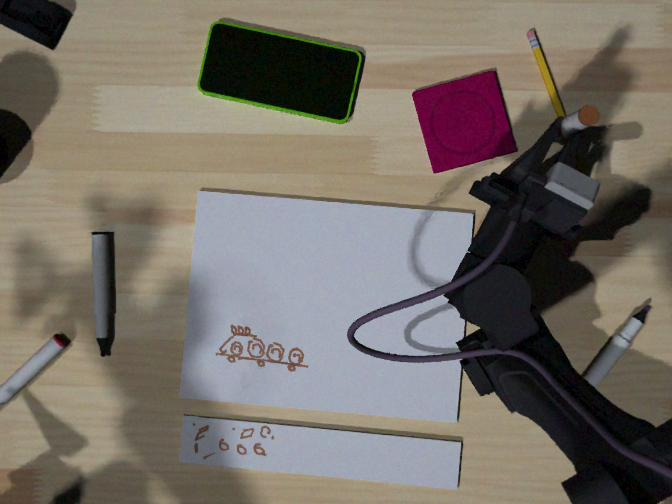

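Request:
{"name": "move", "arguments": {
  "target": [
    [0,0,0,0,0,0,1, 0,0,0,-0.00684,0,0.30487,-1],
    [0,0,0,0,0,0,1, 0,0,0,-0.00094,0,0.32623,-1],
    [0,0,0,0,0,0,1, 0,0,0.02159,-0.00094,0,0.32623,-1],
    [0,0,0,0,0,0,1, 0,0,0.03755,-0.00094,0,0.32623,-1]
  ],
  "speed": [0.8,0.07,0.3,0.06],
  "blend": [0.003,0.002,0.01,0],
  "cameras": []
}}

Request:
{"name": "move", "arguments": {
  "target": [
    [0,0,0,0,0,0,1, 0,0,0,0.00071,0,-0.00585,-1],
    [0,0,0,0,0,0,1, 0,0,0,0.00169,0,-0.00692,-1],
    [0,0,0,0,0,0,1, 0,0,0,-0.0022,0,-0.00692,-1],
    [0,0,0,0,0,0,1, 0,0,0,-0.00358,0,-0.01111,-1],
    [0,0,0,0,0,0,1, 0,0,0,-0.00678,0,-0.01574,-1],
    [0,0,0,0,0,0,1, 0,0,0,-0.00966,0,-0.01772,-1],
    [0,0,0,0,0,0,1, 0,0,0,-0.00966,0,-0.00809,-1],
    [0,0,0,0,0,0,1, 0,0,0,-0.01041,0,-0.00701,-1],
    [0,0,0,0,0,0,1, 0,0,0,-0.00652,0,-0.00701,-1],
    [0,0,0,0,0,0,1, 0,0,0,-0.00514,0,-0.00283,-1],
    [0,0,0,0,0,0,1, 0,0,0,-0.00194,0,0.0018,-1],
    [0,0,0,0,0,0,1, 0,0,0,0.00094,0,0.00378,-1],
    [0,0,0,0,0,0,1, 0,0,0.0003,0.0075,0,0.00715,-1]
  ],
  "speed": [0.08,0.05,0.15,0.06,0.06,0.06,0.1,0.05,0.15,0.06,0.06,0.06,0.08],
  "blend": [0.001,0,0.001,0.002,0.002,0.001,0.001,0,0.001,0.002,0.002,0.002,0],
  "cameras": []
}}

Request:
{"name": "move", "arguments": {
  "target": [
    [0,0,0,0,0,0,1, 0,0,0,0,0,-0.00962,-1],
    [0,0,0,0,0,0,1, 0,0,0,0.00074,0,-0.0107,-1],
    [0,0,0,0,0,0,1, 0,0,0,-0.00315,0,-0.0107,-1],
    [0,0,0,0,0,0,1, 0,0,0,-0.00453,0,-0.01488,-1],
    [0,0,0,0,0,0,1, 0,0,0,-0.00772,0,-0.01951,-1],
    [0,0,0,0,0,0,1, 0,0,0,-0.01061,0,-0.02149,-1],
    [0,0,0,0,0,0,1, 0,0,0,-0.01061,0,-0.01187,-1],
    [0,0,0,0,0,0,1, 0,0,0,-0.01135,0,-0.01079,-1],
    [0,0,0,0,0,0,1, 0,0,0,-0.00746,0,-0.01079,-1],
    [0,0,0,0,0,0,1, 0,0,0,-0.00608,0,-0.00661,-1],
    [0,0,0,0,0,0,1, 0,0,0,-0.00289,0,-0.00198,-1],
    [0,0,0,0,0,0,1, 0,0,0,0,0,0,-1],
    [0,0,0,0,0,0,1, 0,0,0.0003,0.00555,0,0.00225,-1]
  ],
  "speed": [0.08,0.05,0.15,0.06,0.06,0.06,0.1,0.05,0.15,0.06,0.06,0.06,0.08],
  "blend": [0.001,0,0.001,0.002,0.002,0.001,0.001,0,0.001,0.002,0.002,0.002,0],
  "cameras": []
}}

Request:
{"name": "move", "arguments": {
  "target": [
    [0,0,0,0,0,0,1, 0,0,0,0,0,-0.00962,-1],
    [0,0,0,0,0,0,1, 0,0,0,0.00084,0,-0.01088,-1],
    [0,0,0,0,0,0,1, 0,0,0,-0.00305,0,-0.01088,-1],
    [0,0,0,0,0,0,1, 0,0,0,-0.00418,0,-0.01475,-1],
    [0,0,0,0,0,0,1, 0,0,0,-0.00686,0,-0.01879,-1],
    [0,0,0,0,0,0,1, 0,0,0,-0.0094,0,-0.0205,-1],
    [0,0,0,0,0,0,1, 0,0,0,-0.0094,0,-0.01088,-1],
    [0,0,0,0,0,0,1, 0,0,0,-0.01024,0,-0.00962,-1],
    [0,0,0,0,0,0,1, 0,0,0,-0.00635,0,-0.00962,-1],
    [0,0,0,0,0,0,1, 0,0,0,-0.00522,0,-0.00576,-1],
    [0,0,0,0,0,0,1, 0,0,0,-0.00255,0,-0.00171,-1],
    [0,0,0,0,0,0,1, 0,0,0,0,0,0,-1],
    [0,0,0,0,0,0,1, 0,0,0.0003,0.00575,0,0.00211,-1]
  ],
  "speed": [0.08,0.05,0.15,0.06,0.06,0.06,0.1,0.05,0.15,0.06,0.06,0.06,0.08],
  "blend": [0.001,0,0.001,0.002,0.002,0.001,0.001,0,0.001,0.002,0.002,0.002,0],
  "cameras": []
}}

Request:
{"name": "move", "arguments": {
  "target": [
    [0,0,0,0,0,0,1, 0,0,0,0,0,-0.00962,-1],
    [0,0,0,0,0,0,1, 0,0,0,0.00084,0,-0.01088,-1],
    [0,0,0,0,0,0,1, 0,0,0,-0.00305,0,-0.01088,-1],
    [0,0,0,0,0,0,1, 0,0,0,-0.00418,0,-0.01475,-1],
    [0,0,0,0,0,0,1, 0,0,0,-0.00686,0,-0.01879,-1],
    [0,0,0,0,0,0,1, 0,0,0,-0.0094,0,-0.0205,-1],
    [0,0,0,0,0,0,1, 0,0,0,-0.0094,0,-0.01088,-1],
    [0,0,0,0,0,0,1, 0,0,0,-0.01024,0,-0.00962,-1],
    [0,0,0,0,0,0,1, 0,0,0,-0.00635,0,-0.00962,-1],
    [0,0,0,0,0,0,1, 0,0,0,-0.00522,0,-0.00576,-1],
    [0,0,0,0,0,0,1, 0,0,0,-0.00255,0,-0.00171,-1],
    [0,0,0,0,0,0,1, 0,0,0,0,0,0,-1],
    [0,0,0,0,0,0,1, 0,0,0.0003,0.00466,0,0.00133,-1]
  ],
  "speed": [0.08,0.05,0.15,0.06,0.06,0.06,0.1,0.05,0.15,0.06,0.06,0.06,0.08],
  "blend": [0.001,0,0.001,0.002,0.002,0.001,0.001,0,0.001,0.002,0.002,0.002,0],
  "cameras": []
}}

Request:
{"name": "move", "arguments": {
  "target": [
    [0,0,0,0,0,0,1, 0,0,0,0,0,-0.00962,-1],
    [0,0,0,0,0,0,1, 0,0,0,0.00084,0,-0.01088,-1],
    [0,0,0,0,0,0,1, 0,0,0,-0.00305,0,-0.01088,-1],
    [0,0,0,0,0,0,1, 0,0,0,-0.00418,0,-0.01475,-1],
    [0,0,0,0,0,0,1, 0,0,0,-0.00686,0,-0.01879,-1],
    [0,0,0,0,0,0,1, 0,0,0,-0.0094,0,-0.0205,-1],
    [0,0,0,0,0,0,1, 0,0,0,-0.0094,0,-0.01088,-1],
    [0,0,0,0,0,0,1, 0,0,0,-0.01024,0,-0.00962,-1],
    [0,0,0,0,0,0,1, 0,0,0,-0.00635,0,-0.00962,-1],
    [0,0,0,0,0,0,1, 0,0,0,-0.00522,0,-0.00576,-1],
    [0,0,0,0,0,0,1, 0,0,0,-0.00255,0,-0.00171,-1],
    [0,0,0,0,0,0,1, 0,0,0,0,0,0,-1]
  ],
  "speed": [0.08,0.05,0.15,0.06,0.06,0.06,0.1,0.05,0.15,0.06,0.06,0.06],
  "blend": [0.001,0,0.001,0.002,0.002,0.001,0.001,0,0.001,0.002,0.002,0],
  "cameras": []
}}

Request:
{"name": "move", "arguments": {
  "target": [
    [0,0,0,0,0,0,1, 0,0,-0.038,0,0,0,-1],
    [0,0,0,0,0,0,1, 0,0,-0.038,-0.04645,0,-0.05219,-1],
    [0,0,0,0,0,0,1, 0,0,-0.038,-0.04074,0,-0.03182,-1],
    [0,0,0,0,0,0,1, 0,0,-0.01763,-0.04074,0,-0.03182,-1],
    [0,0,0,0,0,0,1, 0,0,-0.00166,-0.04074,0,-0.03182,-1]
  ],
  "speed": [0.3,0.5,0.07,0.3,0.06],
  "blend": [0.01,0.003,0.002,0.01,0],
  "cameras": []
}}

Request:
{"name": "move", "arguments": {
  "target": [
    [0,0,0,0,0,0,1, 0,0,0,0.00071,0,-0.00585,-1],
    [0,0,0,0,0,0,1, 0,0,0,0.00159,0,-0.00674,-1],
    [0,0,0,0,0,0,1, 0,0,0,-0.0023,0,-0.00674,-1],
    [0,0,0,0,0,0,1, 0,0,0,-0.00402,0,-0.01142,-1],
    [0,0,0,0,0,0,1, 0,0,0,-0.00797,0,-0.01691,-1],
    [0,0,0,0,0,0,1, 0,0,0,-0.01131,0,-0.01933,-1],
    [0,0,0,0,0,0,1, 0,0,0,-0.01131,0,-0.00971,-1],
    [0,0,0,0,0,0,1, 0,0,0,-0.01196,0,-0.00881,-1],
    [0,0,0,0,0,0,1, 0,0,0,-0.00807,0,-0.00881,-1],
    [0,0,0,0,0,0,1, 0,0,0,-0.00635,0,-0.00414,-1],
    [0,0,0,0,0,0,1, 0,0,0,-0.0024,0,0.00135,-1],
    [0,0,0,0,0,0,1, 0,0,0,0.00094,0,0.00378,-1],
    [0,0,0,0,0,0,1, 0,0,0.0003,0.0081,0,0.00831,-1]
  ],
  "speed": [0.08,0.05,0.15,0.06,0.06,0.06,0.1,0.05,0.15,0.06,0.06,0.06,0.08],
  "blend": [0.001,0,0.001,0.002,0.002,0.001,0.001,0,0.001,0.002,0.002,0.002,0],
  "cameras": []
}}

Request:
{"name": "move", "arguments": {
  "target": [
    [0,0,0,0,0,0,1, 0,0,0,0,0,-0.00962,-1],
    [0,0,0,0,0,0,1, 0,0,0,0.00065,0,-0.01052,-1],
    [0,0,0,0,0,0,1, 0,0,0,-0.00324,0,-0.01052,-1],
    [0,0,0,0,0,0,1, 0,0,0,-0.00496,0,-0.0152,-1],
    [0,0,0,0,0,0,1, 0,0,0,-0.00891,0,-0.02068,-1],
    [0,0,0,0,0,0,1, 0,0,0,-0.01226,0,-0.02311,-1],
    [0,0,0,0,0,0,1, 0,0,0,-0.01226,0,-0.01349,-1],
    [0,0,0,0,0,0,1, 0,0,0,-0.01291,0,-0.01259,-1],
    [0,0,0,0,0,0,1, 0,0,0,-0.00902,0,-0.01259,-1],
    [0,0,0,0,0,0,1, 0,0,0,-0.0073,0,-0.00791,-1],
    [0,0,0,0,0,0,1, 0,0,0,-0.00335,0,-0.00243,-1],
    [0,0,0,0,0,0,1, 0,0,0,0,0,0,-1],
    [0,0,0,0,0,0,1, 0,0,0.0003,0.00599,0,0.00318,-1]
  ],
  "speed": [0.08,0.05,0.15,0.06,0.06,0.06,0.1,0.05,0.15,0.06,0.06,0.06,0.08],
  "blend": [0.001,0,0.001,0.002,0.002,0.001,0.001,0,0.001,0.002,0.002,0.002,0],
  "cameras": []
}}

Request:
{"name": "move", "arguments": {
  "target": [
    [0,0,0,0,0,0,1, 0,0,0,0,0,-0.00962,-1],
    [0,0,0,0,0,0,1, 0,0,0,0.00074,0,-0.0107,-1],
    [0,0,0,0,0,0,1, 0,0,0,-0.00315,0,-0.0107,-1],
    [0,0,0,0,0,0,1, 0,0,0,-0.00453,0,-0.01488,-1],
    [0,0,0,0,0,0,1, 0,0,0,-0.00772,0,-0.01951,-1],
    [0,0,0,0,0,0,1, 0,0,0,-0.01061,0,-0.02149,-1],
    [0,0,0,0,0,0,1, 0,0,0,-0.01061,0,-0.01187,-1],
    [0,0,0,0,0,0,1, 0,0,0,-0.01135,0,-0.01079,-1],
    [0,0,0,0,0,0,1, 0,0,0,-0.00746,0,-0.01079,-1],
    [0,0,0,0,0,0,1, 0,0,0,-0.00608,0,-0.00661,-1],
    [0,0,0,0,0,0,1, 0,0,0,-0.00289,0,-0.00198,-1],
    [0,0,0,0,0,0,1, 0,0,0,0,0,0,-1],
    [0,0,0,0,0,0,1, 0,0,0.0003,0.00647,0,0.00343,-1]
  ],
  "speed": [0.08,0.05,0.15,0.06,0.06,0.06,0.1,0.05,0.15,0.06,0.06,0.06,0.08],
  "blend": [0.001,0,0.001,0.002,0.002,0.001,0.001,0,0.001,0.002,0.002,0.002,0],
  "cameras": []
}}

Request:
{"name": "move", "arguments": {
  "target": [
    [0,0,0,0,0,0,1, 0,0,0,0,0,-0.00962,-1],
    [0,0,0,0,0,0,1, 0,0,0,0.00074,0,-0.0107,-1],
    [0,0,0,0,0,0,1, 0,0,0,-0.00315,0,-0.0107,-1],
    [0,0,0,0,0,0,1, 0,0,0,-0.00453,0,-0.01488,-1],
    [0,0,0,0,0,0,1, 0,0,0,-0.00772,0,-0.01951,-1],
    [0,0,0,0,0,0,1, 0,0,0,-0.01061,0,-0.02149,-1],
    [0,0,0,0,0,0,1, 0,0,0,-0.01061,0,-0.01187,-1],
    [0,0,0,0,0,0,1, 0,0,0,-0.01135,0,-0.01079,-1],
    [0,0,0,0,0,0,1, 0,0,0,-0.00746,0,-0.01079,-1],
    [0,0,0,0,0,0,1, 0,0,0,-0.00608,0,-0.00661,-1],
    [0,0,0,0,0,0,1, 0,0,0,-0.00289,0,-0.00198,-1],
    [0,0,0,0,0,0,1, 0,0,0,0,0,0,-1],
    [0,0,0,0,0,0,1, 0,0,0.0003,0.00613,0,0.00287,-1]
  ],
  "speed": [0.08,0.05,0.15,0.06,0.06,0.06,0.1,0.05,0.15,0.06,0.06,0.06,0.08],
  "blend": [0.001,0,0.001,0.002,0.002,0.001,0.001,0,0.001,0.002,0.002,0.002,0],
  "cameras": []
}}

Request:
{"name": "move", "arguments": {
  "target": [
    [0,0,0,0,0,0,1, 0,0,0,0,0,-0.00962,-1],
    [0,0,0,0,0,0,1, 0,0,0,0.00074,0,-0.0107,-1],
    [0,0,0,0,0,0,1, 0,0,0,-0.00315,0,-0.0107,-1],
    [0,0,0,0,0,0,1, 0,0,0,-0.00453,0,-0.01488,-1],
    [0,0,0,0,0,0,1, 0,0,0,-0.00772,0,-0.01951,-1],
    [0,0,0,0,0,0,1, 0,0,0,-0.01061,0,-0.02149,-1],
    [0,0,0,0,0,0,1, 0,0,0,-0.01061,0,-0.01187,-1],
    [0,0,0,0,0,0,1, 0,0,0,-0.01135,0,-0.01079,-1],
    [0,0,0,0,0,0,1, 0,0,0,-0.00746,0,-0.01079,-1],
    [0,0,0,0,0,0,1, 0,0,0,-0.00608,0,-0.00661,-1],
    [0,0,0,0,0,0,1, 0,0,0,-0.00289,0,-0.00198,-1],
    [0,0,0,0,0,0,1, 0,0,0,0,0,0,-1],
    [0,0,0,0,0,0,1, 0,0,0.0003,0.00519,0,0.00183,-1]
  ],
  "speed": [0.08,0.05,0.15,0.06,0.06,0.06,0.1,0.05,0.15,0.06,0.06,0.06,0.08],
  "blend": [0.001,0,0.001,0.002,0.002,0.001,0.001,0,0.001,0.002,0.002,0.002,0],
  "cameras": []
}}

Request:
{"name": "move", "arguments": {
  "target": [
    [0,0,0,0,0,0,1, 0,0,0,0,0,-0.00962,-1],
    [0,0,0,0,0,0,1, 0,0,0,0.00084,0,-0.01088,-1],
    [0,0,0,0,0,0,1, 0,0,0,-0.00305,0,-0.01088,-1],
    [0,0,0,0,0,0,1, 0,0,0,-0.00418,0,-0.01475,-1],
    [0,0,0,0,0,0,1, 0,0,0,-0.00686,0,-0.01879,-1],
    [0,0,0,0,0,0,1, 0,0,0,-0.0094,0,-0.0205,-1],
    [0,0,0,0,0,0,1, 0,0,0,-0.0094,0,-0.01088,-1],
    [0,0,0,0,0,0,1, 0,0,0,-0.01024,0,-0.00962,-1],
    [0,0,0,0,0,0,1, 0,0,0,-0.00635,0,-0.00962,-1],
    [0,0,0,0,0,0,1, 0,0,0,-0.00522,0,-0.00576,-1],
    [0,0,0,0,0,0,1, 0,0,0,-0.00255,0,-0.00171,-1],
    [0,0,0,0,0,0,1, 0,0,0,0,0,0,-1],
    [0,0,0,0,0,0,1, 0,0,0.0003,0.00544,0,0.00176,-1]
  ],
  "speed": [0.08,0.05,0.15,0.06,0.06,0.06,0.1,0.05,0.15,0.06,0.06,0.06,0.08],
  "blend": [0.001,0,0.001,0.002,0.002,0.001,0.001,0,0.001,0.002,0.002,0.002,0],
  "cameras": []
}}

Request:
{"name": "move", "arguments": {
  "target": [
    [0,0,0,0,0,0,1, 0,0,0,0,0,-0.00962,-1],
    [0,0,0,0,0,0,1, 0,0,0,0.00084,0,-0.01088,-1],
    [0,0,0,0,0,0,1, 0,0,0,-0.00305,0,-0.01088,-1],
    [0,0,0,0,0,0,1, 0,0,0,-0.00418,0,-0.01475,-1],
    [0,0,0,0,0,0,1, 0,0,0,-0.00686,0,-0.01879,-1],
    [0,0,0,0,0,0,1, 0,0,0,-0.0094,0,-0.0205,-1],
    [0,0,0,0,0,0,1, 0,0,0,-0.0094,0,-0.01088,-1],
    [0,0,0,0,0,0,1, 0,0,0,-0.01024,0,-0.00962,-1],
    [0,0,0,0,0,0,1, 0,0,0,-0.00635,0,-0.00962,-1],
    [0,0,0,0,0,0,1, 0,0,0,-0.00522,0,-0.00576,-1],
    [0,0,0,0,0,0,1, 0,0,0,-0.00255,0,-0.00171,-1],
    [0,0,0,0,0,0,1, 0,0,0,0,0,0,-1]
  ],
  "speed": [0.08,0.05,0.15,0.06,0.06,0.06,0.1,0.05,0.15,0.06,0.06,0.06],
  "blend": [0.001,0,0.001,0.002,0.002,0.001,0.001,0,0.001,0.002,0.002,0],
  "cameras": []
}}

Request:
{"name": "move", "arguments": {
  "target": [
    [0,0,0,0,0,0,1, 0,0,-0.038,0,0,0,-1],
    [0,0,0,0,0,0,1, 0,0,-0.038,0,0,-0.33,-1]
  ],
  "speed": [0.3,0.8],
  "blend": [0.01,0],
  "cameras": ["cam_above"]
}}

Request:
{"name": "zoom_image", "arguments": {
  "camera": "cam_above",
  "region": [206, 305, 316, 375]
}}

Scene clock: 445.57 s.
left_arm: end_effector_position=(+0.2117, +0.4780, +0.2709) grip_measured=+1.000 grip_effort_nm=0.00 end_effector_quat_wxyz=(+0.696, -0.193, +0.663, +0.198) | right_arm: end_effector_position=(+0.2948, +0.1009, +0.0866) grip_measured=-0.633 grip_effort_nm=-0.85 end_effector_quat_wxyz=(+0.703, -0.090, +0.699, +0.099)
Joint names: [wrist pitch, wrist roll, shoulder, wrist yaw, elbow, waist]
Joint positions: left_arm=[0 -0.006 0.265 -0.007 0.312 0.544 0.094] | right_arm=[1.284 0.001 2.381 0.989 1.11 1.273 0.017]
Joint torques (N m): left_arm=[1.56 0.1 0.13 0.05 5.76 0.53] | right_arm=[1.46 0.06 -8.42 0.06 5.89 0.34]
Heat: left arm: 41 °C; right arm: 44 °C.
Joint targets: left_arm=[0.000 0.001 0.249 0.000 0.300 0.550] | right_arm=[1.292 0.008 2.390 0.995 1.130 1.278]
grip_force (N): 50, 40
move: done
No camera images: "cameras" was empty.

Scene clock: 450.77 s.
left_arm: end_effector_position=(+0.2117, +0.4780, +0.2709) grip_measured=+1.000 grip_effort_nm=0.00 end_effector_quat_wxyz=(+0.696, -0.193, +0.663, +0.198) | right_arm: end_effector_position=(+0.2913, +0.0946, +0.0864) grip_measured=-0.633 grip_effort_nm=-0.85 end_effector_quat_wxyz=(+0.705, -0.074, +0.701, +0.083)
Joint names: [wrist pitch, wrist roll, shoulder, wrist yaw, elbow, waist]
Joint positions: left_arm=[0 -0.006 0.265 -0.007 0.312 0.544 0.094] | right_arm=[1.284 0.001 2.381 1.049 1.11 1.288 0.017]
Joint torques (N m): left_arm=[1.58 0.11 0.09 0.02 5.76 0.43] | right_arm=[1.43 0.06 -8.35 0.1 5.86 0.51]
Heat: left arm: 41 °C; right arm: 44 °C.
Joint targets: left_arm=[0.000 0.001 0.249 0.000 0.300 0.550] | right_arm=[1.292 0.008 2.390 1.059 1.130 1.294]
grip_force (N): 50, 40
move: done
No camera images: "cameras" was empty.

Scene clock: 455.83 s.
left_arm: end_effector_position=(+0.2117, +0.4780, +0.2709) grip_measured=+1.000 grip_effort_nm=0.00 end_effector_quat_wxyz=(+0.696, -0.193, +0.663, +0.198) | right_arm: end_effector_position=(+0.2910, +0.0876, +0.0863) grip_measured=-0.633 grip_effort_nm=-0.85 end_effector_quat_wxyz=(+0.706, -0.059, +0.703, +0.068)
Joint names: [wrist pitch, wrist roll, shoulder, wrist yaw, elbow, waist]
Joint positions: left_arm=[0 -0.006 0.265 -0.007 0.312 0.544 0.094] | right_arm=[1.284 0.001 2.381 1.096 1.11 1.292 0.017]
Joint torques (N m): left_arm=[1.57 0.12 0.09 0.06 5.78 0.49] | right_arm=[1.4 0.06 -8.28 0.11 5.83 0.51]
Heat: left arm: 41 °C; right arm: 44 °C.
Joint targets: left_arm=[0.000 0.001 0.249 0.000 0.300 0.550] | right_arm=[1.292 0.008 2.391 1.106 1.130 1.298]
grip_force (N): 50, 40
move: done
No camera images: "cameras" was empty.

Scene clock: 460.63 s.
left_arm: end_effector_position=(+0.2117, +0.4780, +0.2709) grip_measured=+1.000 grip_effort_nm=0.00 end_effector_quat_wxyz=(+0.696, -0.193, +0.663, +0.198) | right_arm: end_effector_position=(+0.2905, +0.0802, +0.0862) grip_measured=-0.633 grip_effort_nm=-0.85 end_effector_quat_wxyz=(+0.707, -0.043, +0.704, +0.052)
Joint names: [wrist pitch, wrist roll, shoulder, wrist yaw, elbow, waist]
Joint positions: left_arm=[0 -0.006 0.265 -0.007 0.312 0.544 0.094] | right_arm=[1.284 0.001 2.381 1.146 1.11 1.297 0.017]
Joint torques (N m): left_arm=[1.59 0.12 0.1 0.07 5.78 0.51] | right_arm=[1.38 0.06 -8.2 0.1 5.81 0.53]
Heat: left arm: 41 °C; right arm: 44 °C.
Joint targets: left_arm=[0.000 0.001 0.249 0.000 0.300 0.550] | right_arm=[1.292 0.008 2.392 1.155 1.130 1.303]
grip_force (N): 50, 40
move: done
No camera images: "cameras" was empty.

Scene clock: 465.33 s.
left_arm: end_effector_position=(+0.2117, +0.4780, +0.2709) grip_measured=+1.000 grip_effort_nm=0.00 end_effector_quat_wxyz=(+0.696, -0.193, +0.663, +0.198) | right_arm: end_effector_position=(+0.2900, +0.0740, +0.0861) grip_measured=-0.633 grip_effort_nm=-0.85 end_effector_quat_wxyz=(+0.708, -0.030, +0.705, +0.039)
Joint names: [wrist pitch, wrist roll, shoulder, wrist yaw, elbow, waist]
Joint positions: left_arm=[0 -0.006 0.265 -0.007 0.312 0.544 0.094] | right_arm=[1.284 0.001 2.381 1.185 1.11 1.3 0.017]
Joint torques (N m): left_arm=[1.58 0.1 0.13 0.06 5.85 0.55] | right_arm=[1.36 0.07 -8.14 0.1 5.78 0.54]
Heat: left arm: 41 °C; right arm: 43 °C.
Joint targets: left_arm=[0.000 0.001 0.249 0.000 0.300 0.550] | right_arm=[1.292 0.008 2.392 1.194 1.130 1.306]
grip_force (N): 50, 40
move: done
No camera images: "cameras" was empty.

Scene clock: 469.53 s.
left_arm: end_effector_position=(+0.2117, +0.4780, +0.2709) grip_measured=+1.000 grip_effort_nm=0.00 end_effector_quat_wxyz=(+0.696, -0.193, +0.663, +0.198) | right_arm: end_effector_position=(+0.2901, +0.0739, +0.0861) grip_measured=-0.633 grip_effort_nm=-0.85 end_effector_quat_wxyz=(+0.708, -0.030, +0.705, +0.039)
Joint names: [wrist pitch, wrist roll, shoulder, wrist yaw, elbow, waist]
Joint positions: left_arm=[0 -0.006 0.265 -0.007 0.312 0.544 0.094] | right_arm=[1.284 0.001 2.381 1.186 1.11 1.3 0.017]
Joint torques (N m): left_arm=[1.58 0.12 0.01 0.04 5.71 0.49] | right_arm=[1.36 0.06 -8.14 0.09 5.78 0.53]
Heat: left arm: 41 °C; right arm: 43 °C.
Joint targets: left_arm=[0.000 0.001 0.249 0.000 0.300 0.550] | right_arm=[1.292 0.008 2.392 1.194 1.130 1.306]
grip_force (N): 50, 40
move: done
No camera images: "cameras" was empty.

Scene clock: 472.43 s.
left_arm: end_effector_position=(+0.2117, +0.4780, +0.2709) grip_measured=+1.000 grip_effort_nm=0.00 end_effector_quat_wxyz=(+0.696, -0.193, +0.663, +0.198) | right_arm: end_effector_position=(+0.3056, +0.1129, +0.0873) grip_measured=-0.633 grip_effort_nm=-0.85 end_effector_quat_wxyz=(+0.697, -0.126, +0.692, +0.135)
Joint names: [wrist pitch, wrist roll, shoulder, wrist yaw, elbow, waist]
Joint positions: left_arm=[0 -0.006 0.265 -0.007 0.312 0.544 0.094] | right_arm=[1.284 0.001 2.38 0.843 1.11 1.231 0.017]
Joint torques (N m): left_arm=[1.55 0.11 0.13 0.02 5.71 0.42] | right_arm=[1.52 0.06 -8.5 0.06 5.98 0.39]
Heat: left arm: 41 °C; right arm: 43 °C.
Joint targets: left_arm=[0.000 0.001 0.249 0.000 0.300 0.550] | right_arm=[1.292 0.008 2.388 0.849 1.130 1.235]
grip_force (N): 50, 40
move: done
No camera images: "cameras" was empty.

Scene clock: 478.10 s.
left_arm: end_effector_position=(+0.2117, +0.4780, +0.2709) grip_measured=+1.000 grip_effort_nm=0.00 end_effector_quat_wxyz=(+0.696, -0.193, +0.663, +0.198) | right_arm: end_effector_position=(+0.3019, +0.1072, +0.0872) grip_measured=-0.633 grip_effort_nm=-0.85 end_effector_quat_wxyz=(+0.700, -0.109, +0.695, +0.119)
Joint names: [wrist pitch, wrist roll, shoulder, wrist yaw, elbow, waist]
Joint positions: left_arm=[0 -0.006 0.265 -0.007 0.312 0.544 0.094] | right_arm=[1.284 0.001 2.38 0.908 1.11 1.248 0.017]
Joint torques (N m): left_arm=[1.6 0.1 0.12 0.08 5.67 0.35] | right_arm=[1.49 0.06 -8.44 0.12 5.94 0.5]
Heat: left arm: 41 °C; right arm: 43 °C.
Joint targets: left_arm=[0.000 0.001 0.249 0.000 0.300 0.550] | right_arm=[1.292 0.008 2.389 0.917 1.130 1.254]
grip_force (N): 50, 40
move: done
No camera images: "cameras" was empty.

Scene clock: 483.60 s.
left_arm: end_effector_position=(+0.2117, +0.4780, +0.2709) grip_measured=+1.000 grip_effort_nm=0.00 end_effector_quat_wxyz=(+0.696, -0.193, +0.663, +0.198) | right_arm: end_effector_position=(+0.3016, +0.1005, +0.0871) grip_measured=-0.633 grip_effort_nm=-0.85 end_effector_quat_wxyz=(+0.702, -0.094, +0.698, +0.103)
Joint names: [wrist pitch, wrist roll, shoulder, wrist yaw, elbow, waist]
Joint positions: left_arm=[0 -0.006 0.265 -0.007 0.312 0.544 0.094] | right_arm=[1.284 0.001 2.38 0.959 1.11 1.255 0.017]
Joint torques (N m): left_arm=[1.53 0.09 0.25 0.05 5.74 0.51] | right_arm=[1.46 0.06 -8.36 0.08 5.91 0.51]
Heat: left arm: 41 °C; right arm: 43 °C.
Joint targets: left_arm=[0.000 0.001 0.249 0.000 0.300 0.550] | right_arm=[1.292 0.008 2.390 0.968 1.130 1.261]
grip_force (N): 50, 40
move: done
No camera images: "cameras" was empty.

Scene clock: 488.77 s.
left_arm: end_effector_position=(+0.2117, +0.4780, +0.2709) grip_measured=+1.000 grip_effort_nm=0.00 end_effector_quat_wxyz=(+0.696, -0.193, +0.663, +0.198) | right_arm: end_effector_position=(+0.3008, +0.0932, +0.0869) grip_measured=-0.633 grip_effort_nm=-0.85 end_effector_quat_wxyz=(+0.704, -0.077, +0.700, +0.087)
Joint names: [wrist pitch, wrist roll, shoulder, wrist yaw, elbow, waist]
Joint positions: left_arm=[0 -0.006 0.265 -0.007 0.312 0.544 0.094] | right_arm=[1.284 0.001 2.38 1.014 1.11 1.262 0.017]
Joint torques (N m): left_arm=[1.58 0.11 0.08 0.03 5.76 0.44] | right_arm=[1.44 0.07 -8.29 0.06 5.87 0.51]
Heat: left arm: 41 °C; right arm: 43 °C.
Joint targets: left_arm=[0.000 0.001 0.249 0.000 0.300 0.550] | right_arm=[1.292 0.008 2.390 1.023 1.130 1.269]
grip_force (N): 50, 40
move: done
No camera images: "cameras" was empty.

Scene clock: 493.90 s.
left_arm: end_effector_position=(+0.2117, +0.4780, +0.2709) grip_measured=+1.000 grip_effort_nm=0.00 end_effector_quat_wxyz=(+0.696, -0.193, +0.663, +0.198) | right_arm: end_effector_position=(+0.3001, +0.0858, +0.0868) grip_measured=-0.633 grip_effort_nm=-0.85 end_effector_quat_wxyz=(+0.706, -0.060, +0.702, +0.071)
Joint names: [wrist pitch, wrist roll, shoulder, wrist yaw, elbow, waist]
Joint positions: left_arm=[0 -0.006 0.265 -0.007 0.312 0.544 0.094] | right_arm=[1.284 0.001 2.38 1.067 1.11 1.268 0.017]
Joint torques (N m): left_arm=[1.6 0.12 -0.02 0.06 5.79 0.51] | right_arm=[1.42 0.07 -8.24 0.07 5.85 0.53]
Heat: left arm: 41 °C; right arm: 43 °C.
Joint targets: left_arm=[0.000 0.001 0.249 0.000 0.300 0.550] | right_arm=[1.292 0.008 2.391 1.075 1.130 1.275]
grip_force (N): 50, 40
move: done
No camera images: "cameras" was empty.

Scene clock: 498.90 s.
left_arm: end_effector_position=(+0.2117, +0.4780, +0.2709) grip_measured=+1.000 grip_effort_nm=0.00 end_effector_quat_wxyz=(+0.696, -0.193, +0.663, +0.198) | right_arm: end_effector_position=(+0.2996, +0.0796, +0.0862) grip_measured=-0.633 grip_effort_nm=-0.85 end_effector_quat_wxyz=(+0.707, -0.047, +0.703, +0.057)
Joint names: [wrist pitch, wrist roll, shoulder, wrist yaw, elbow, waist]
Joint positions: left_arm=[0 -0.006 0.265 -0.007 0.312 0.544 0.094] | right_arm=[1.284 0.001 2.381 1.109 1.11 1.273 0.017]
Joint torques (N m): left_arm=[1.57 0.09 0.02 0.04 5.79 0.47] | right_arm=[1.4 0.07 -8.23 0.13 5.82 0.5]
Heat: left arm: 41 °C; right arm: 43 °C.
Joint targets: left_arm=[0.000 0.001 0.249 0.000 0.300 0.550] | right_arm=[1.292 0.008 2.392 1.119 1.130 1.279]
grip_force (N): 50, 40
move: done
No camera images: "cameras" was empty.

Scene clock: 503.67 s.
left_arm: end_effector_position=(+0.2117, +0.4780, +0.2709) grip_measured=+1.000 grip_effort_nm=0.00 end_effector_quat_wxyz=(+0.696, -0.193, +0.663, +0.198) | right_arm: end_effector_position=(+0.2991, +0.0724, +0.0861) grip_measured=-0.633 grip_effort_nm=-0.85 end_effector_quat_wxyz=(+0.708, -0.032, +0.704, +0.042)
Joint names: [wrist pitch, wrist roll, shoulder, wrist yaw, elbow, waist]
Joint positions: left_arm=[0 -0.006 0.265 -0.007 0.312 0.544 0.094] | right_arm=[1.284 0.001 2.381 1.155 1.11 1.276 0.017]
Joint torques (N m): left_arm=[1.59 0.09 0.16 0.05 5.67 0.47] | right_arm=[1.37 0.06 -8.17 0.1 5.79 0.53]
Heat: left arm: 41 °C; right arm: 43 °C.
Joint targets: left_arm=[0.000 0.001 0.249 0.000 0.300 0.550] | right_arm=[1.292 0.008 2.392 1.165 1.130 1.283]
grip_force (N): 50, 40
move: done
No camera images: "cameras" was empty.

Scene clock: 507.80 s.
left_arm: end_effector_position=(+0.2117, +0.4780, +0.2709) grip_measured=+1.000 grip_effort_nm=0.00 end_effector_quat_wxyz=(+0.696, -0.193, +0.663, +0.198) | right_arm: end_effector_position=(+0.2991, +0.0724, +0.0861) grip_measured=-0.633 grip_effort_nm=-0.85 end_effector_quat_wxyz=(+0.708, -0.032, +0.704, +0.042)
Joint names: [wrist pitch, wrist roll, shoulder, wrist yaw, elbow, waist]
Joint positions: left_arm=[0 -0.006 0.265 -0.007 0.312 0.544 0.094] | right_arm=[1.284 0.001 2.381 1.155 1.11 1.276 0.017]
Joint torques (N m): left_arm=[1.57 0.11 0.06 0.04 5.82 0.58] | right_arm=[1.37 0.06 -8.16 0.11 5.79 0.53]
Heat: left arm: 41 °C; right arm: 42 °C.
Joint targets: left_arm=[0.000 0.001 0.249 0.000 0.300 0.550] | right_arm=[1.292 0.008 2.392 1.165 1.130 1.283]
grip_force (N): 50, 40
move: done
No camera images: "cameras" was empty.

Scene clock: 509.80 s.
left_arm: end_effector_position=(+0.2117, +0.4780, +0.2709) grip_measured=+1.000 grip_effort_nm=0.00 end_effector_quat_wxyz=(+0.696, -0.193, +0.663, +0.198) | right_arm: end_effector_position=(+0.4951, -0.2360, +0.1041) grip_measured=-0.633 grip_effort_nm=-0.85 end_effector_quat_wxyz=(+0.684, +0.235, +0.659, -0.207)
Joint names: [wrist pitch, wrist roll, shoulder, wrist yaw, elbow, waist]
Joint positions: left_arm=[0 -0.006 0.265 -0.007 0.312 0.544 0.094] | right_arm=[1.284 0.001 2.342 1.167 1.11 0.547 0.017]
Joint torques (N m): left_arm=[1.58 0.13 0.17 0.04 5.75 0.42] | right_arm=[1.36 0.06 -11.54 -0.03 5.96 0.1]
Heat: left arm: 41 °C; right arm: 43 °C.
Joint targets: left_arm=[0.000 0.001 0.249 0.000 0.300 0.550] | right_arm=[1.292 0.008 2.308 1.165 1.130 0.549]
grip_force (N): 50, 40
move: done
Images, in order (width x height): cam_above 672x504.

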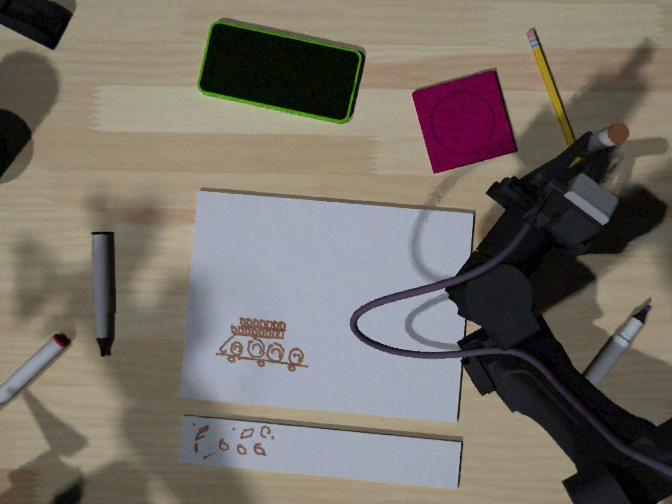

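Scaled by 4.582 from the camera's 672x504 image, which has a finer 960x720 frame.

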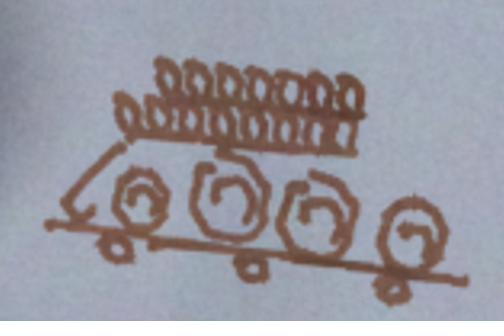

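Request:
{"name": "move", "arguments": {
  "target": [
    [0,0,0,0,0,0,1, 0,0,0,-0.05482,0,0.27477,-1],
    [0,0,0,0,0,0,1, 0,0,0,-0.04928,0,0.29571,-1],
    [0,0,0,0,0,0,1, 0,0,0.01979,-0.04928,0,0.29571,-1],
    [0,0,0,0,0,0,1, 0,0,0.0362,-0.04928,0,0.29571,-1]
  ],
  "speed": [0.8,0.07,0.3,0.06],
  "blend": [0.003,0.002,0.01,0],
  "cameras": []
}}

Request:
{"name": "move", "arguments": {
  "target": [
    [0,0,0,0,0,0,1, 0,0,0,0.00071,0,-0.00585,-1],
    [0,0,0,0,0,0,1, 0,0,0,0.00159,0,-0.00674,-1],
    [0,0,0,0,0,0,1, 0,0,0,-0.0023,0,-0.00674,-1],
    [0,0,0,0,0,0,1, 0,0,0,-0.00402,0,-0.01142,-1],
    [0,0,0,0,0,0,1, 0,0,0,-0.00797,0,-0.01691,-1],
    [0,0,0,0,0,0,1, 0,0,0,-0.01131,0,-0.01933,-1],
    [0,0,0,0,0,0,1, 0,0,0,-0.01131,0,-0.00971,-1],
    [0,0,0,0,0,0,1, 0,0,0,-0.01196,0,-0.00881,-1],
    [0,0,0,0,0,0,1, 0,0,0,-0.00807,0,-0.00881,-1],
    [0,0,0,0,0,0,1, 0,0,0,-0.00635,0,-0.00414,-1],
    [0,0,0,0,0,0,1, 0,0,0,-0.0024,0,0.00135,-1],
    [0,0,0,0,0,0,1, 0,0,0,0.00094,0,0.00378,-1],
    [0,0,0,0,0,0,1, 0,0,0.0003,0.00757,0,0.01467,-1]
  ],
  "speed": [0.08,0.05,0.15,0.06,0.06,0.06,0.1,0.05,0.15,0.06,0.06,0.06,0.08],
  "blend": [0.001,0,0.001,0.002,0.002,0.001,0.001,0,0.001,0.002,0.002,0.002,0],
  "cameras": []
}}

Request:
{"name": "move", "arguments": {
  "target": [
    [0,0,0,0,0,0,1, 0,0,0,0,0,-0.00962,-1],
    [0,0,0,0,0,0,1, 0,0,0,0.00065,0,-0.01052,-1],
    [0,0,0,0,0,0,1, 0,0,0,-0.00324,0,-0.01052,-1],
    [0,0,0,0,0,0,1, 0,0,0,-0.00496,0,-0.0152,-1],
    [0,0,0,0,0,0,1, 0,0,0,-0.00891,0,-0.02068,-1],
    [0,0,0,0,0,0,1, 0,0,0,-0.01226,0,-0.02311,-1],
    [0,0,0,0,0,0,1, 0,0,0,-0.01226,0,-0.01349,-1],
    [0,0,0,0,0,0,1, 0,0,0,-0.01291,0,-0.01259,-1],
    [0,0,0,0,0,0,1, 0,0,0,-0.00902,0,-0.01259,-1],
    [0,0,0,0,0,0,1, 0,0,0,-0.0073,0,-0.00791,-1],
    [0,0,0,0,0,0,1, 0,0,0,-0.00335,0,-0.00243,-1],
    [0,0,0,0,0,0,1, 0,0,0,0,0,0,-1],
    [0,0,0,0,0,0,1, 0,0,0.0003,0.00463,0,0.00696,-1]
  ],
  "speed": [0.08,0.05,0.15,0.06,0.06,0.06,0.1,0.05,0.15,0.06,0.06,0.06,0.08],
  "blend": [0.001,0,0.001,0.002,0.002,0.001,0.001,0,0.001,0.002,0.002,0.002,0],
  "cameras": []
}}

Request:
{"name": "move", "arguments": {
  "target": [
    [0,0,0,0,0,0,1, 0,0,0,0,0,-0.00962,-1],
    [0,0,0,0,0,0,1, 0,0,0,0.00065,0,-0.01052,-1],
    [0,0,0,0,0,0,1, 0,0,0,-0.00324,0,-0.01052,-1],
    [0,0,0,0,0,0,1, 0,0,0,-0.00496,0,-0.0152,-1],
    [0,0,0,0,0,0,1, 0,0,0,-0.00891,0,-0.02068,-1],
    [0,0,0,0,0,0,1, 0,0,0,-0.01226,0,-0.02311,-1],
    [0,0,0,0,0,0,1, 0,0,0,-0.01226,0,-0.01349,-1],
    [0,0,0,0,0,0,1, 0,0,0,-0.01291,0,-0.01259,-1],
    [0,0,0,0,0,0,1, 0,0,0,-0.00902,0,-0.01259,-1],
    [0,0,0,0,0,0,1, 0,0,0,-0.0073,0,-0.00791,-1],
    [0,0,0,0,0,0,1, 0,0,0,-0.00335,0,-0.00243,-1],
    [0,0,0,0,0,0,1, 0,0,0,0,0,0,-1]
  ],
  "speed": [0.08,0.05,0.15,0.06,0.06,0.06,0.1,0.05,0.15,0.06,0.06,0.06],
  "blend": [0.001,0,0.001,0.002,0.002,0.001,0.001,0,0.001,0.002,0.002,0],
  "cameras": []
}}

Request:
{"name": "move", "arguments": {
  "target": [
    [0,0,0,0,0,0,1, 0,0,-0.038,0,0,0,-1],
    [0,0,0,0,0,0,1, 0,0,-0.038,0.01113,0,-0.02908,-1],
    [0,0,0,0,0,0,1, 0,0,-0.038,0.01717,0,-0.00786,-1],
    [0,0,0,0,0,0,1, 0,0,-0.01655,0.01717,0,-0.00786,-1],
    [0,0,0,0,0,0,1, 0,0,-0.00013,0.01717,0,-0.00786,-1]
  ],
  "speed": [0.3,0.5,0.07,0.3,0.06],
  "blend": [0.01,0.003,0.002,0.01,0],
  "cameras": []
}}

Request:
{"name": "move", "arguments": {
  "target": [
    [0,0,0,0,0,0,1, 0,0,0,0.00071,0,-0.00585,-1],
    [0,0,0,0,0,0,1, 0,0,0,0.00169,0,-0.00692,-1],
    [0,0,0,0,0,0,1, 0,0,0,-0.0022,0,-0.00692,-1],
    [0,0,0,0,0,0,1, 0,0,0,-0.00358,0,-0.01111,-1],
    [0,0,0,0,0,0,1, 0,0,0,-0.00678,0,-0.01574,-1],
    [0,0,0,0,0,0,1, 0,0,0,-0.00966,0,-0.01772,-1],
    [0,0,0,0,0,0,1, 0,0,0,-0.00966,0,-0.00809,-1],
    [0,0,0,0,0,0,1, 0,0,0,-0.01041,0,-0.00701,-1],
    [0,0,0,0,0,0,1, 0,0,0,-0.00652,0,-0.00701,-1],
    [0,0,0,0,0,0,1, 0,0,0,-0.00514,0,-0.00283,-1],
    [0,0,0,0,0,0,1, 0,0,0,-0.00194,0,0.0018,-1],
    [0,0,0,0,0,0,1, 0,0,0,0.00094,0,0.00378,-1]
  ],
  "speed": [0.08,0.05,0.15,0.06,0.06,0.06,0.1,0.05,0.15,0.06,0.06,0.06],
  "blend": [0.001,0,0.001,0.002,0.002,0.001,0.001,0,0.001,0.002,0.002,0],
  "cameras": []
}}

Request:
{"name": "move", "arguments": {
  "target": [
    [0,0,0,0,0,0,1, 0,0,-0.038,0,0,0,-1],
    [0,0,0,0,0,0,1, 0,0,-0.038,-0.0005,0,-0.025,-1],
    [0,0,0,0,0,0,1, 0,0,-0.038,0.00482,0,-0.00567,-1],
    [0,0,0,0,0,0,1, 0,0,-0.01596,0.00482,0,-0.00567,-1],
    [0,0,0,0,0,0,1, 0,0,0.0002,0.00482,0,-0.00567,-1]
  ],
  "speed": [0.3,0.5,0.07,0.3,0.06],
  "blend": [0.01,0.003,0.002,0.01,0],
  "cameras": []
}}

Request:
{"name": "move", "arguments": {
  "target": [
    [0,0,0,0,0,0,1, 0,0,0,0.00024,0,0.00378,-1],
    [0,0,0,0,0,0,1, 0,0,0,0.00336,0,0.01052,-1]
  ],
  "speed": [0.04,0.05],
  "blend": [0.001,0],
  "cameras": []
}}

Request:
{"name": "move", "arguments": {
  "target": [
    [0,0,0,0,0,0,1, 0,0,-0.038,0,0,0,-1],
    [0,0,0,0,0,0,1, 0,0,-0.038,0.01548,0,0.00387,-1],
    [0,0,0,0,0,0,1, 0,0,-0.038,0.02125,0,0.02467,-1],
    [0,0,0,0,0,0,1, 0,0,-0.01574,0.02125,0,0.02467,-1],
    [0,0,0,0,0,0,1, 0,0,0.00067,0.02125,0,0.02467,-1]
  ],
  "speed": [0.3,0.5,0.07,0.3,0.06],
  "blend": [0.01,0.003,0.002,0.01,0],
  "cameras": []
}}

Request:
{"name": "move", "arguments": {
  "target": [
    [0,0,0,0,0,0,1, 0,0,0,0.00071,0,-0.00585,-1],
    [0,0,0,0,0,0,1, 0,0,0,0.0016,0,-0.00706,-1],
    [0,0,0,0,0,0,1, 0,0,0,-0.00229,0,-0.00706,-1],
    [0,0,0,0,0,0,1, 0,0,0,-0.00339,0,-0.01147,-1],
    [0,0,0,0,0,0,1, 0,0,0,-0.00599,0,-0.01623,-1],
    [0,0,0,0,0,0,1, 0,0,0,-0.00837,0,-0.01826,-1],
    [0,0,0,0,0,0,1, 0,0,0,-0.00837,0,-0.00863,-1],
    [0,0,0,0,0,0,1, 0,0,0,-0.00903,0,-0.00742,-1],
    [0,0,0,0,0,0,1, 0,0,0,-0.00514,0,-0.00742,-1],
    [0,0,0,0,0,0,1, 0,0,0,-0.00403,0,-0.00301,-1],
    [0,0,0,0,0,0,1, 0,0,0,-0.00144,0,0.00175,-1],
    [0,0,0,0,0,0,1, 0,0,0,0.00094,0,0.00378,-1],
    [0,0,0,0,0,0,1, 0,0,0.0003,0.0051,0,0.00456,-1]
  ],
  "speed": [0.08,0.05,0.15,0.06,0.06,0.06,0.1,0.05,0.15,0.06,0.06,0.06,0.08],
  "blend": [0.001,0,0.001,0.002,0.002,0.001,0.001,0,0.001,0.002,0.002,0.002,0],
  "cameras": []
}}

Request:
{"name": "move", "arguments": {
  "target": [
    [0,0,0,0,0,0,1, 0,0,0,0,0,-0.00962,-1],
    [0,0,0,0,0,0,1, 0,0,0,0.00066,0,-0.01084,-1],
    [0,0,0,0,0,0,1, 0,0,0,-0.00323,0,-0.01084,-1],
    [0,0,0,0,0,0,1, 0,0,0,-0.00434,0,-0.01524,-1],
    [0,0,0,0,0,0,1, 0,0,0,-0.00693,0,-0.02001,-1],
    [0,0,0,0,0,0,1, 0,0,0,-0.00931,0,-0.02203,-1],
    [0,0,0,0,0,0,1, 0,0,0,-0.00931,0,-0.01241,-1],
    [0,0,0,0,0,0,1, 0,0,0,-0.00997,0,-0.0112,-1],
    [0,0,0,0,0,0,1, 0,0,0,-0.00608,0,-0.0112,-1],
    [0,0,0,0,0,0,1, 0,0,0,-0.00497,0,-0.00679,-1],
    [0,0,0,0,0,0,1, 0,0,0,-0.00238,0,-0.00202,-1],
    [0,0,0,0,0,0,1, 0,0,0,0,0,0,-1],
    [0,0,0,0,0,0,1, 0,0,0.0003,0.00439,0,0.00058,-1]
  ],
  "speed": [0.08,0.05,0.15,0.06,0.06,0.06,0.1,0.05,0.15,0.06,0.06,0.06,0.08],
  "blend": [0.001,0,0.001,0.002,0.002,0.001,0.001,0,0.001,0.002,0.002,0.002,0],
  "cameras": []
}}

Request:
{"name": "move", "arguments": {
  "target": [
    [0,0,0,0,0,0,1, 0,0,0,0,0,-0.00962,-1],
    [0,0,0,0,0,0,1, 0,0,0,0.00066,0,-0.01084,-1],
    [0,0,0,0,0,0,1, 0,0,0,-0.00323,0,-0.01084,-1],
    [0,0,0,0,0,0,1, 0,0,0,-0.00434,0,-0.01524,-1],
    [0,0,0,0,0,0,1, 0,0,0,-0.00693,0,-0.02001,-1],
    [0,0,0,0,0,0,1, 0,0,0,-0.00931,0,-0.02203,-1],
    [0,0,0,0,0,0,1, 0,0,0,-0.00931,0,-0.01241,-1],
    [0,0,0,0,0,0,1, 0,0,0,-0.00997,0,-0.0112,-1],
    [0,0,0,0,0,0,1, 0,0,0,-0.00608,0,-0.0112,-1],
    [0,0,0,0,0,0,1, 0,0,0,-0.00497,0,-0.00679,-1],
    [0,0,0,0,0,0,1, 0,0,0,-0.00238,0,-0.00202,-1],
    [0,0,0,0,0,0,1, 0,0,0,0,0,0,-1],
    [0,0,0,0,0,0,1, 0,0,0.0003,0.00394,0,0.00027,-1]
  ],
  "speed": [0.08,0.05,0.15,0.06,0.06,0.06,0.1,0.05,0.15,0.06,0.06,0.06,0.08],
  "blend": [0.001,0,0.001,0.002,0.002,0.001,0.001,0,0.001,0.002,0.002,0.002,0],
  "cameras": []
}}

Request:
{"name": "move", "arguments": {
  "target": [
    [0,0,0,0,0,0,1, 0,0,0,0,0,-0.00962,-1],
    [0,0,0,0,0,0,1, 0,0,0,0.00066,0,-0.01084,-1],
    [0,0,0,0,0,0,1, 0,0,0,-0.00323,0,-0.01084,-1],
    [0,0,0,0,0,0,1, 0,0,0,-0.00434,0,-0.01524,-1],
    [0,0,0,0,0,0,1, 0,0,0,-0.00693,0,-0.02001,-1],
    [0,0,0,0,0,0,1, 0,0,0,-0.00931,0,-0.02203,-1],
    [0,0,0,0,0,0,1, 0,0,0,-0.00931,0,-0.01241,-1],
    [0,0,0,0,0,0,1, 0,0,0,-0.00997,0,-0.0112,-1],
    [0,0,0,0,0,0,1, 0,0,0,-0.00608,0,-0.0112,-1],
    [0,0,0,0,0,0,1, 0,0,0,-0.00497,0,-0.00679,-1],
    [0,0,0,0,0,0,1, 0,0,0,-0.00238,0,-0.00202,-1],
    [0,0,0,0,0,0,1, 0,0,0,0,0,0,-1]
  ],
  "speed": [0.08,0.05,0.15,0.06,0.06,0.06,0.1,0.05,0.15,0.06,0.06,0.06],
  "blend": [0.001,0,0.001,0.002,0.002,0.001,0.001,0,0.001,0.002,0.002,0],
  "cameras": []
}}

Request:
{"name": "move", "arguments": {
  "target": [
    [0,0,0,0,0,0,1, 0,0,-0.038,0,0,0,-1],
    [0,0,0,0,0,0,1, 0,0,-0.038,0,0,-0.38,-1]
  ],
  "speed": [0.3,0.8],
  "blend": [0.01,0],
  "cameras": ["cam_above"]
}}

Request:
{"name": "zoom_image", "arguments": {
  "camera": "cam_above",
  "region": [206, 300, 326, 375]
}}

Scene clock: 522.90 s.
left_arm: end_effector_position=(+0.2117, +0.4780, +0.2709) grip_measured=+1.000 grip_effort_nm=0.00 end_effector_quat_wxyz=(+0.696, -0.193, +0.663, +0.198) | right_arm: end_effector_position=(+0.3108, +0.1211, +0.0876) grip_measured=-0.633 grip_effort_nm=-0.85 end_effector_quat_wxyz=(+0.693, -0.151, +0.687, +0.161)
Joint names: [wrist pitch, wrist roll, shoulder, wrist yaw, elbow, waist]
Joint positions: left_arm=[0 -0.006 0.265 -0.007 0.312 0.544 0.094] | right_arm=[1.285 0.001 2.38 0.741 1.11 1.203 0.017]
Joint torques (N m): left_arm=[1.56 0.13 0.08 0.05 5.82 0.39] | right_arm=[1.56 0.07 -8.54 0.07 6.08 0.27]
Heat: left arm: 41 °C; right arm: 43 °C.
Joint targets: left_arm=[0.000 0.001 0.249 0.000 0.300 0.550] | right_arm=[1.292 0.008 2.388 0.747 1.130 1.207]
grip_force (N): 50, 40
move: done
No camera images: "cameras" was empty.

Scene clock: 528.43 s.
left_arm: end_effector_position=(+0.2117, +0.4780, +0.2709) grip_measured=+1.000 grip_effort_nm=0.00 end_effector_quat_wxyz=(+0.696, -0.193, +0.663, +0.198) | right_arm: end_effector_position=(+0.3018, +0.1201, +0.0875) grip_measured=-0.633 grip_effort_nm=-0.85 end_effector_quat_wxyz=(+0.695, -0.140, +0.689, +0.150)
Joint names: [wrist pitch, wrist roll, shoulder, wrist yaw, elbow, waist]
Joint positions: left_arm=[0 -0.006 0.265 -0.007 0.312 0.544 0.094] | right_arm=[1.285 0.001 2.38 0.804 1.11 1.233 0.017]
Joint torques (N m): left_arm=[1.59 0.11 0.13 0.04 5.72 0.51] | right_arm=[1.54 0.07 -8.47 0.08 6 0.53]
Heat: left arm: 41 °C; right arm: 43 °C.
Joint targets: left_arm=[0.000 0.001 0.249 0.000 0.300 0.550] | right_arm=[1.292 0.008 2.389 0.811 1.130 1.239]
grip_force (N): 50, 40
move: done
No camera images: "cameras" was empty.

Scene clock: 533.73 s.
left_arm: end_effector_position=(+0.2117, +0.4780, +0.2709) grip_measured=+1.000 grip_effort_nm=0.00 end_effector_quat_wxyz=(+0.696, -0.193, +0.663, +0.198) | right_arm: end_effector_position=(+0.2974, +0.1185, +0.0874) grip_measured=-0.633 grip_effort_nm=-0.85 end_effector_quat_wxyz=(+0.696, -0.132, +0.691, +0.142)
Joint names: [wrist pitch, wrist roll, shoulder, wrist yaw, elbow, waist]
Joint positions: left_arm=[0 -0.006 0.265 -0.007 0.312 0.544 0.094] | right_arm=[1.285 0.001 2.38 0.843 1.11 1.249 0.017]
Joint torques (N m): left_arm=[1.58 0.12 0.08 0.04 5.81 0.42] | right_arm=[1.52 0.06 -8.4 0.08 5.97 0.51]
Heat: left arm: 41 °C; right arm: 43 °C.
Joint targets: left_arm=[0.000 0.001 0.249 0.000 0.300 0.550] | right_arm=[1.292 0.008 2.390 0.850 1.130 1.255]
grip_force (N): 50, 40
move: done
No camera images: "cameras" was empty.

Scene clock: 538.50 s.
left_arm: end_effector_position=(+0.2117, +0.4780, +0.2709) grip_measured=+1.000 grip_effort_nm=0.00 end_effector_quat_wxyz=(+0.696, -0.193, +0.663, +0.198) | right_arm: end_effector_position=(+0.2973, +0.1186, +0.0874) grip_measured=-0.633 grip_effort_nm=-0.85 end_effector_quat_wxyz=(+0.696, -0.132, +0.691, +0.142)
Joint names: [wrist pitch, wrist roll, shoulder, wrist yaw, elbow, waist]
Joint positions: left_arm=[0 -0.006 0.265 -0.007 0.312 0.544 0.094] | right_arm=[1.285 0.001 2.38 0.841 1.11 1.249 0.017]
Joint torques (N m): left_arm=[1.62 0.11 0.09 0.03 5.75 0.47] | right_arm=[1.53 0.06 -8.4 0.07 5.97 0.51]
Heat: left arm: 41 °C; right arm: 43 °C.
Joint targets: left_arm=[0.000 0.001 0.249 0.000 0.300 0.550] | right_arm=[1.292 0.008 2.390 0.850 1.130 1.255]
grip_force (N): 50, 40
move: done
No camera images: "cameras" was empty.

Scene clock: 540.83 s.
left_arm: end_effector_position=(+0.2117, +0.4780, +0.2709) grip_measured=+1.000 grip_effort_nm=0.00 end_effector_quat_wxyz=(+0.696, -0.193, +0.663, +0.198) | right_arm: end_effector_position=(+0.3132, +0.0876, +0.0866) grip_measured=-0.633 grip_effort_nm=-0.85 end_effector_quat_wxyz=(+0.705, -0.075, +0.701, +0.084)
Joint names: [wrist pitch, wrist roll, shoulder, wrist yaw, elbow, waist]
Joint positions: left_arm=[0 -0.006 0.265 -0.007 0.312 0.544 0.094] | right_arm=[1.284 0.001 2.381 0.99 1.11 1.231 0.017]
Joint torques (N m): left_arm=[1.56 0.11 0.08 0.06 5.82 0.49] | right_arm=[1.46 0.06 -8.38 0.07 5.93 0.5]
Heat: left arm: 41 °C; right arm: 43 °C.
Joint targets: left_arm=[0.000 0.001 0.249 0.000 0.300 0.550] | right_arm=[1.292 0.008 2.390 0.996 1.130 1.237]
grip_force (N): 50, 40
move: done
No camera images: "cameras" was empty.

Scene clock: 545.23 s.
left_arm: end_effector_position=(+0.2117, +0.4780, +0.2709) grip_measured=+1.000 grip_effort_nm=0.00 end_effector_quat_wxyz=(+0.696, -0.193, +0.663, +0.198) | right_arm: end_effector_position=(+0.3098, +0.0896, +0.0865) grip_measured=-0.633 grip_effort_nm=-0.85 end_effector_quat_wxyz=(+0.704, -0.076, +0.700, +0.085)
Joint names: [wrist pitch, wrist roll, shoulder, wrist yaw, elbow, waist]
Joint positions: left_arm=[0 -0.006 0.265 -0.007 0.312 0.544 0.094] | right_arm=[1.284 0.001 2.381 0.994 1.11 1.239 0.017]
Joint torques (N m): left_arm=[1.58 0.12 0.13 0.04 5.61 0.44] | right_arm=[1.46 0.06 -8.42 0.11 5.89 0.51]
Heat: left arm: 41 °C; right arm: 43 °C.
Joint targets: left_arm=[0.000 0.001 0.249 0.000 0.300 0.550] | right_arm=[1.292 0.008 2.390 1.004 1.130 1.246]
grip_force (N): 50, 40
move: done
No camera images: "cameras" was empty.

Scene clock: 547.40 s.
left_arm: end_effector_position=(+0.2117, +0.4780, +0.2709) grip_measured=+1.000 grip_effort_nm=0.00 end_effector_quat_wxyz=(+0.696, -0.193, +0.663, +0.198) | right_arm: end_effector_position=(+0.3162, +0.0779, +0.0863) grip_measured=-0.633 grip_effort_nm=-0.85 end_effector_quat_wxyz=(+0.706, -0.056, +0.702, +0.066)
Joint names: [wrist pitch, wrist roll, shoulder, wrist yaw, elbow, waist]
Joint positions: left_arm=[0 -0.006 0.265 -0.007 0.312 0.544 0.094] | right_arm=[1.284 0.001 2.381 1.039 1.11 1.228 0.017]
Joint torques (N m): left_arm=[1.59 0.1 0.17 0.04 5.76 0.65] | right_arm=[1.43 0.06 -8.34 0.07 5.85 0.42]
Heat: left arm: 41 °C; right arm: 43 °C.
Joint targets: left_arm=[0.000 0.001 0.249 0.000 0.300 0.550] | right_arm=[1.292 0.008 2.390 1.045 1.130 1.233]
grip_force (N): 50, 40
move: done
No camera images: "cameras" was empty.

Scene clock: 548.50 s.
left_arm: end_effector_position=(+0.2117, +0.4780, +0.2709) grip_measured=+1.000 grip_effort_nm=0.00 end_effector_quat_wxyz=(+0.696, -0.193, +0.663, +0.198) | right_arm: end_effector_position=(+0.3080, +0.0801, +0.0863) grip_measured=-0.633 grip_effort_nm=-0.85 end_effector_quat_wxyz=(+0.706, -0.054, +0.703, +0.064)
Joint names: [wrist pitch, wrist roll, shoulder, wrist yaw, elbow, waist]
Joint positions: left_arm=[0 -0.006 0.265 -0.007 0.312 0.544 0.094] | right_arm=[1.284 0.001 2.381 1.066 1.11 1.25 0.017]
Joint torques (N m): left_arm=[1.55 0.12 0.08 0.04 5.87 0.65] | right_arm=[1.42 0.07 -8.38 0.08 5.85 0.57]
Heat: left arm: 41 °C; right arm: 43 °C.
Joint targets: left_arm=[0.000 0.001 0.249 0.000 0.300 0.550] | right_arm=[1.292 0.008 2.390 1.074 1.130 1.257]
grip_force (N): 50, 40
move: done
No camera images: "cameras" was empty.

Scene clock: 550.87 s.
left_arm: end_effector_position=(+0.2117, +0.4780, +0.2709) grip_measured=+1.000 grip_effort_nm=0.00 end_effector_quat_wxyz=(+0.696, -0.193, +0.663, +0.198) | right_arm: end_effector_position=(+0.2883, +0.0645, +0.0854) grip_measured=-0.633 grip_effort_nm=-0.85 end_effector_quat_wxyz=(+0.708, -0.010, +0.706, +0.019)
Joint names: [wrist pitch, wrist roll, shoulder, wrist yaw, elbow, waist]
Joint positions: left_arm=[0 -0.006 0.265 -0.007 0.312 0.544 0.094] | right_arm=[1.285 0.001 2.382 1.248 1.11 1.306 0.017]
Joint torques (N m): left_arm=[1.55 0.11 0.06 0.05 5.71 0.51] | right_arm=[1.33 0.06 -8.28 0.07 5.76 0.44]
Heat: left arm: 41 °C; right arm: 43 °C.
Joint targets: left_arm=[0.000 0.001 0.249 0.000 0.300 0.550] | right_arm=[1.292 0.008 2.392 1.254 1.130 1.311]
grip_force (N): 50, 40
move: done
No camera images: "cameras" was empty.

Scene clock: 555.40 s.
left_arm: end_effector_position=(+0.2117, +0.4780, +0.2709) grip_measured=+1.000 grip_effort_nm=0.00 end_effector_quat_wxyz=(+0.696, -0.193, +0.663, +0.198) | right_arm: end_effector_position=(+0.2847, +0.0604, +0.0853) grip_measured=-0.633 grip_effort_nm=-0.85 end_effector_quat_wxyz=(+0.708, +0.000, +0.706, +0.009)
Joint names: [wrist pitch, wrist roll, shoulder, wrist yaw, elbow, waist]
Joint positions: left_arm=[0 -0.006 0.265 -0.007 0.312 0.544 0.094] | right_arm=[1.285 0.001 2.382 1.286 1.11 1.315 0.017]
Joint torques (N m): left_arm=[1.58 0.11 0.21 0.06 5.74 0.39] | right_arm=[1.3 0.06 -8.21 0.09 5.71 0.5]
Heat: left arm: 41 °C; right arm: 43 °C.
Joint targets: left_arm=[0.000 0.001 0.249 0.000 0.300 0.550] | right_arm=[1.292 0.007 2.392 1.297 1.130 1.321]
grip_force (N): 50, 40
move: done
No camera images: "cameras" was empty.

Scene clock: 559.93 s.
left_arm: end_effector_position=(+0.2117, +0.4780, +0.2709) grip_measured=+1.000 grip_effort_nm=0.00 end_effector_quat_wxyz=(+0.696, -0.193, +0.663, +0.198) | right_arm: end_effector_position=(+0.2842, +0.0539, +0.0853) grip_measured=-0.633 grip_effort_nm=-0.85 end_effector_quat_wxyz=(+0.708, +0.013, +0.706, -0.004)
Joint names: [wrist pitch, wrist roll, shoulder, wrist yaw, elbow, waist]
Joint positions: left_arm=[0 -0.006 0.265 -0.007 0.312 0.544 0.094] | right_arm=[1.285 0.001 2.382 1.324 1.11 1.317 0.017]
Joint torques (N m): left_arm=[1.61 0.11 0.06 0.04 5.68 0.42] | right_arm=[1.28 0.06 -8.13 0.11 5.68 0.53]
Heat: left arm: 41 °C; right arm: 42 °C.
Joint targets: left_arm=[0.000 0.001 0.249 0.000 0.300 0.550] | right_arm=[1.292 0.007 2.393 1.334 1.130 1.323]
grip_force (N): 50, 40
move: done
No camera images: "cameras" was empty.

Scene clock: 564.43 s.
left_arm: end_effector_position=(+0.2117, +0.4780, +0.2709) grip_measured=+1.000 grip_effort_nm=0.00 end_effector_quat_wxyz=(+0.696, -0.193, +0.663, +0.198) | right_arm: end_effector_position=(+0.2838, +0.0479, +0.0852) grip_measured=-0.633 grip_effort_nm=-0.85 end_effector_quat_wxyz=(+0.708, +0.025, +0.706, -0.015)
Joint names: [wrist pitch, wrist roll, shoulder, wrist yaw, elbow, waist]
Joint positions: left_arm=[0 -0.006 0.265 -0.007 0.312 0.544 0.094] | right_arm=[1.285 0.001 2.382 1.358 1.11 1.317 0.017]
Joint torques (N m): left_arm=[1.57 0.11 0.17 0.06 5.65 0.53] | right_arm=[1.26 0.06 -8.08 0.11 5.65 0.53]
Heat: left arm: 41 °C; right arm: 41 °C.
Joint targets: left_arm=[0.000 0.001 0.249 0.000 0.300 0.550] | right_arm=[1.292 0.007 2.394 1.368 1.130 1.323]
grip_force (N): 50, 40
move: done
No camera images: "cameras" was empty.

Scene clock: 568.47 s.
left_arm: end_effector_position=(+0.2117, +0.4780, +0.2709) grip_measured=+1.000 grip_effort_nm=0.00 end_effector_quat_wxyz=(+0.696, -0.193, +0.663, +0.198) | right_arm: end_effector_position=(+0.2838, +0.0479, +0.0852) grip_measured=-0.633 grip_effort_nm=-0.85 end_effector_quat_wxyz=(+0.708, +0.025, +0.706, -0.015)
Joint names: [wrist pitch, wrist roll, shoulder, wrist yaw, elbow, waist]
Joint positions: left_arm=[0 -0.006 0.265 -0.007 0.312 0.544 0.094] | right_arm=[1.285 0.001 2.382 1.358 1.11 1.317 0.017]
Joint torques (N m): left_arm=[1.58 0.12 0.06 0.05 5.81 0.51] | right_arm=[1.26 0.06 -8.08 0.11 5.67 0.54]
Heat: left arm: 41 °C; right arm: 41 °C.
Joint targets: left_arm=[0.000 0.001 0.249 0.000 0.300 0.550] | right_arm=[1.292 0.007 2.394 1.368 1.130 1.323]
grip_force (N): 50, 40
move: done
No camera images: "cameras" was empty.

Scene clock: 570.60 s.
left_arm: end_effector_position=(+0.2117, +0.4780, +0.2709) grip_measured=+1.000 grip_effort_nm=0.00 end_effector_quat_wxyz=(+0.696, -0.193, +0.663, +0.198) | right_arm: end_effector_position=(+0.4751, -0.2966, +0.1022) grip_measured=-0.633 grip_effort_nm=-0.85 end_effector_quat_wxyz=(+0.647, +0.325, +0.624, -0.295)
Joint names: [wrist pitch, wrist roll, shoulder, wrist yaw, elbow, waist]
Joint positions: left_arm=[0 -0.006 0.265 -0.007 0.312 0.544 0.094] | right_arm=[1.285 0.001 2.343 1.367 1.11 0.476 0.017]
Joint torques (N m): left_arm=[1.58 0.11 0.21 0.03 5.81 0.49] | right_arm=[1.24 0.06 -11.38 -0.01 5.83 0.13]
Heat: left arm: 41 °C; right arm: 41 °C.
Joint targets: left_arm=[0.000 0.001 0.249 0.000 0.300 0.550] | right_arm=[1.292 0.007 2.309 1.368 1.130 0.478]
grip_force (N): 50, 40
move: done
Images, in order (width x height): cam_above 672x504.

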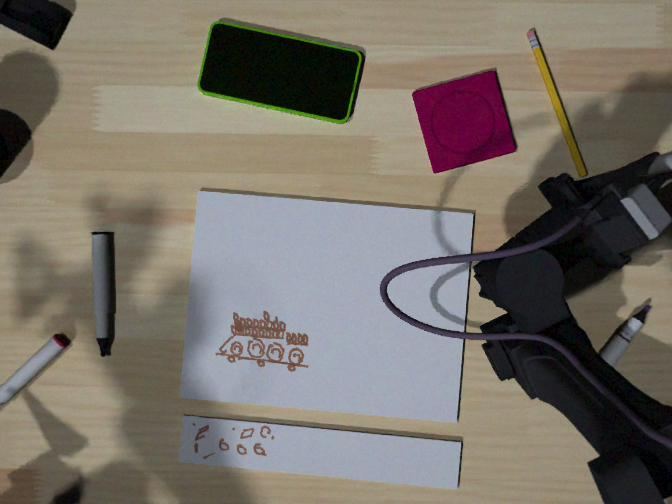

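Scaled by 4.200 from the camera's 672x504 image, which has a finer 960x720 frame.

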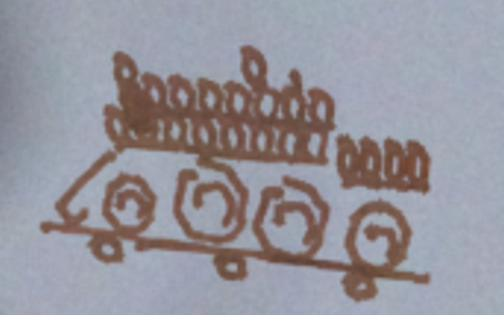

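Request:
{"name": "zoom_image", "arguments": {
  "camera": "cam_above",
  "region": [281, 325, 316, 353]
}}

Request:
{"name": "zoom_image", "arguments": {
  "camera": "cam_above",
  "region": [226, 305, 261, 345]
}}

Scaled by 14.400 from the camera's 672x504 image, which has a finer 960x720 frame.

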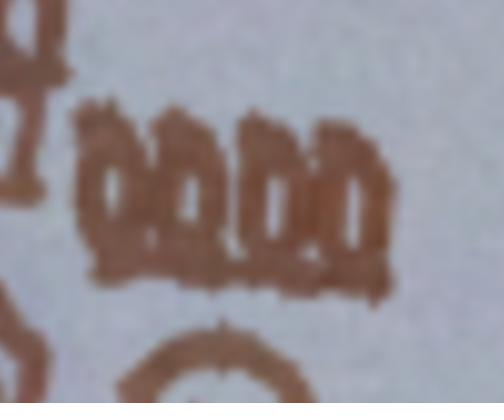

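Scaled by 12.600 from the camera's 672x504 image, which has a finer 960x720 frame.

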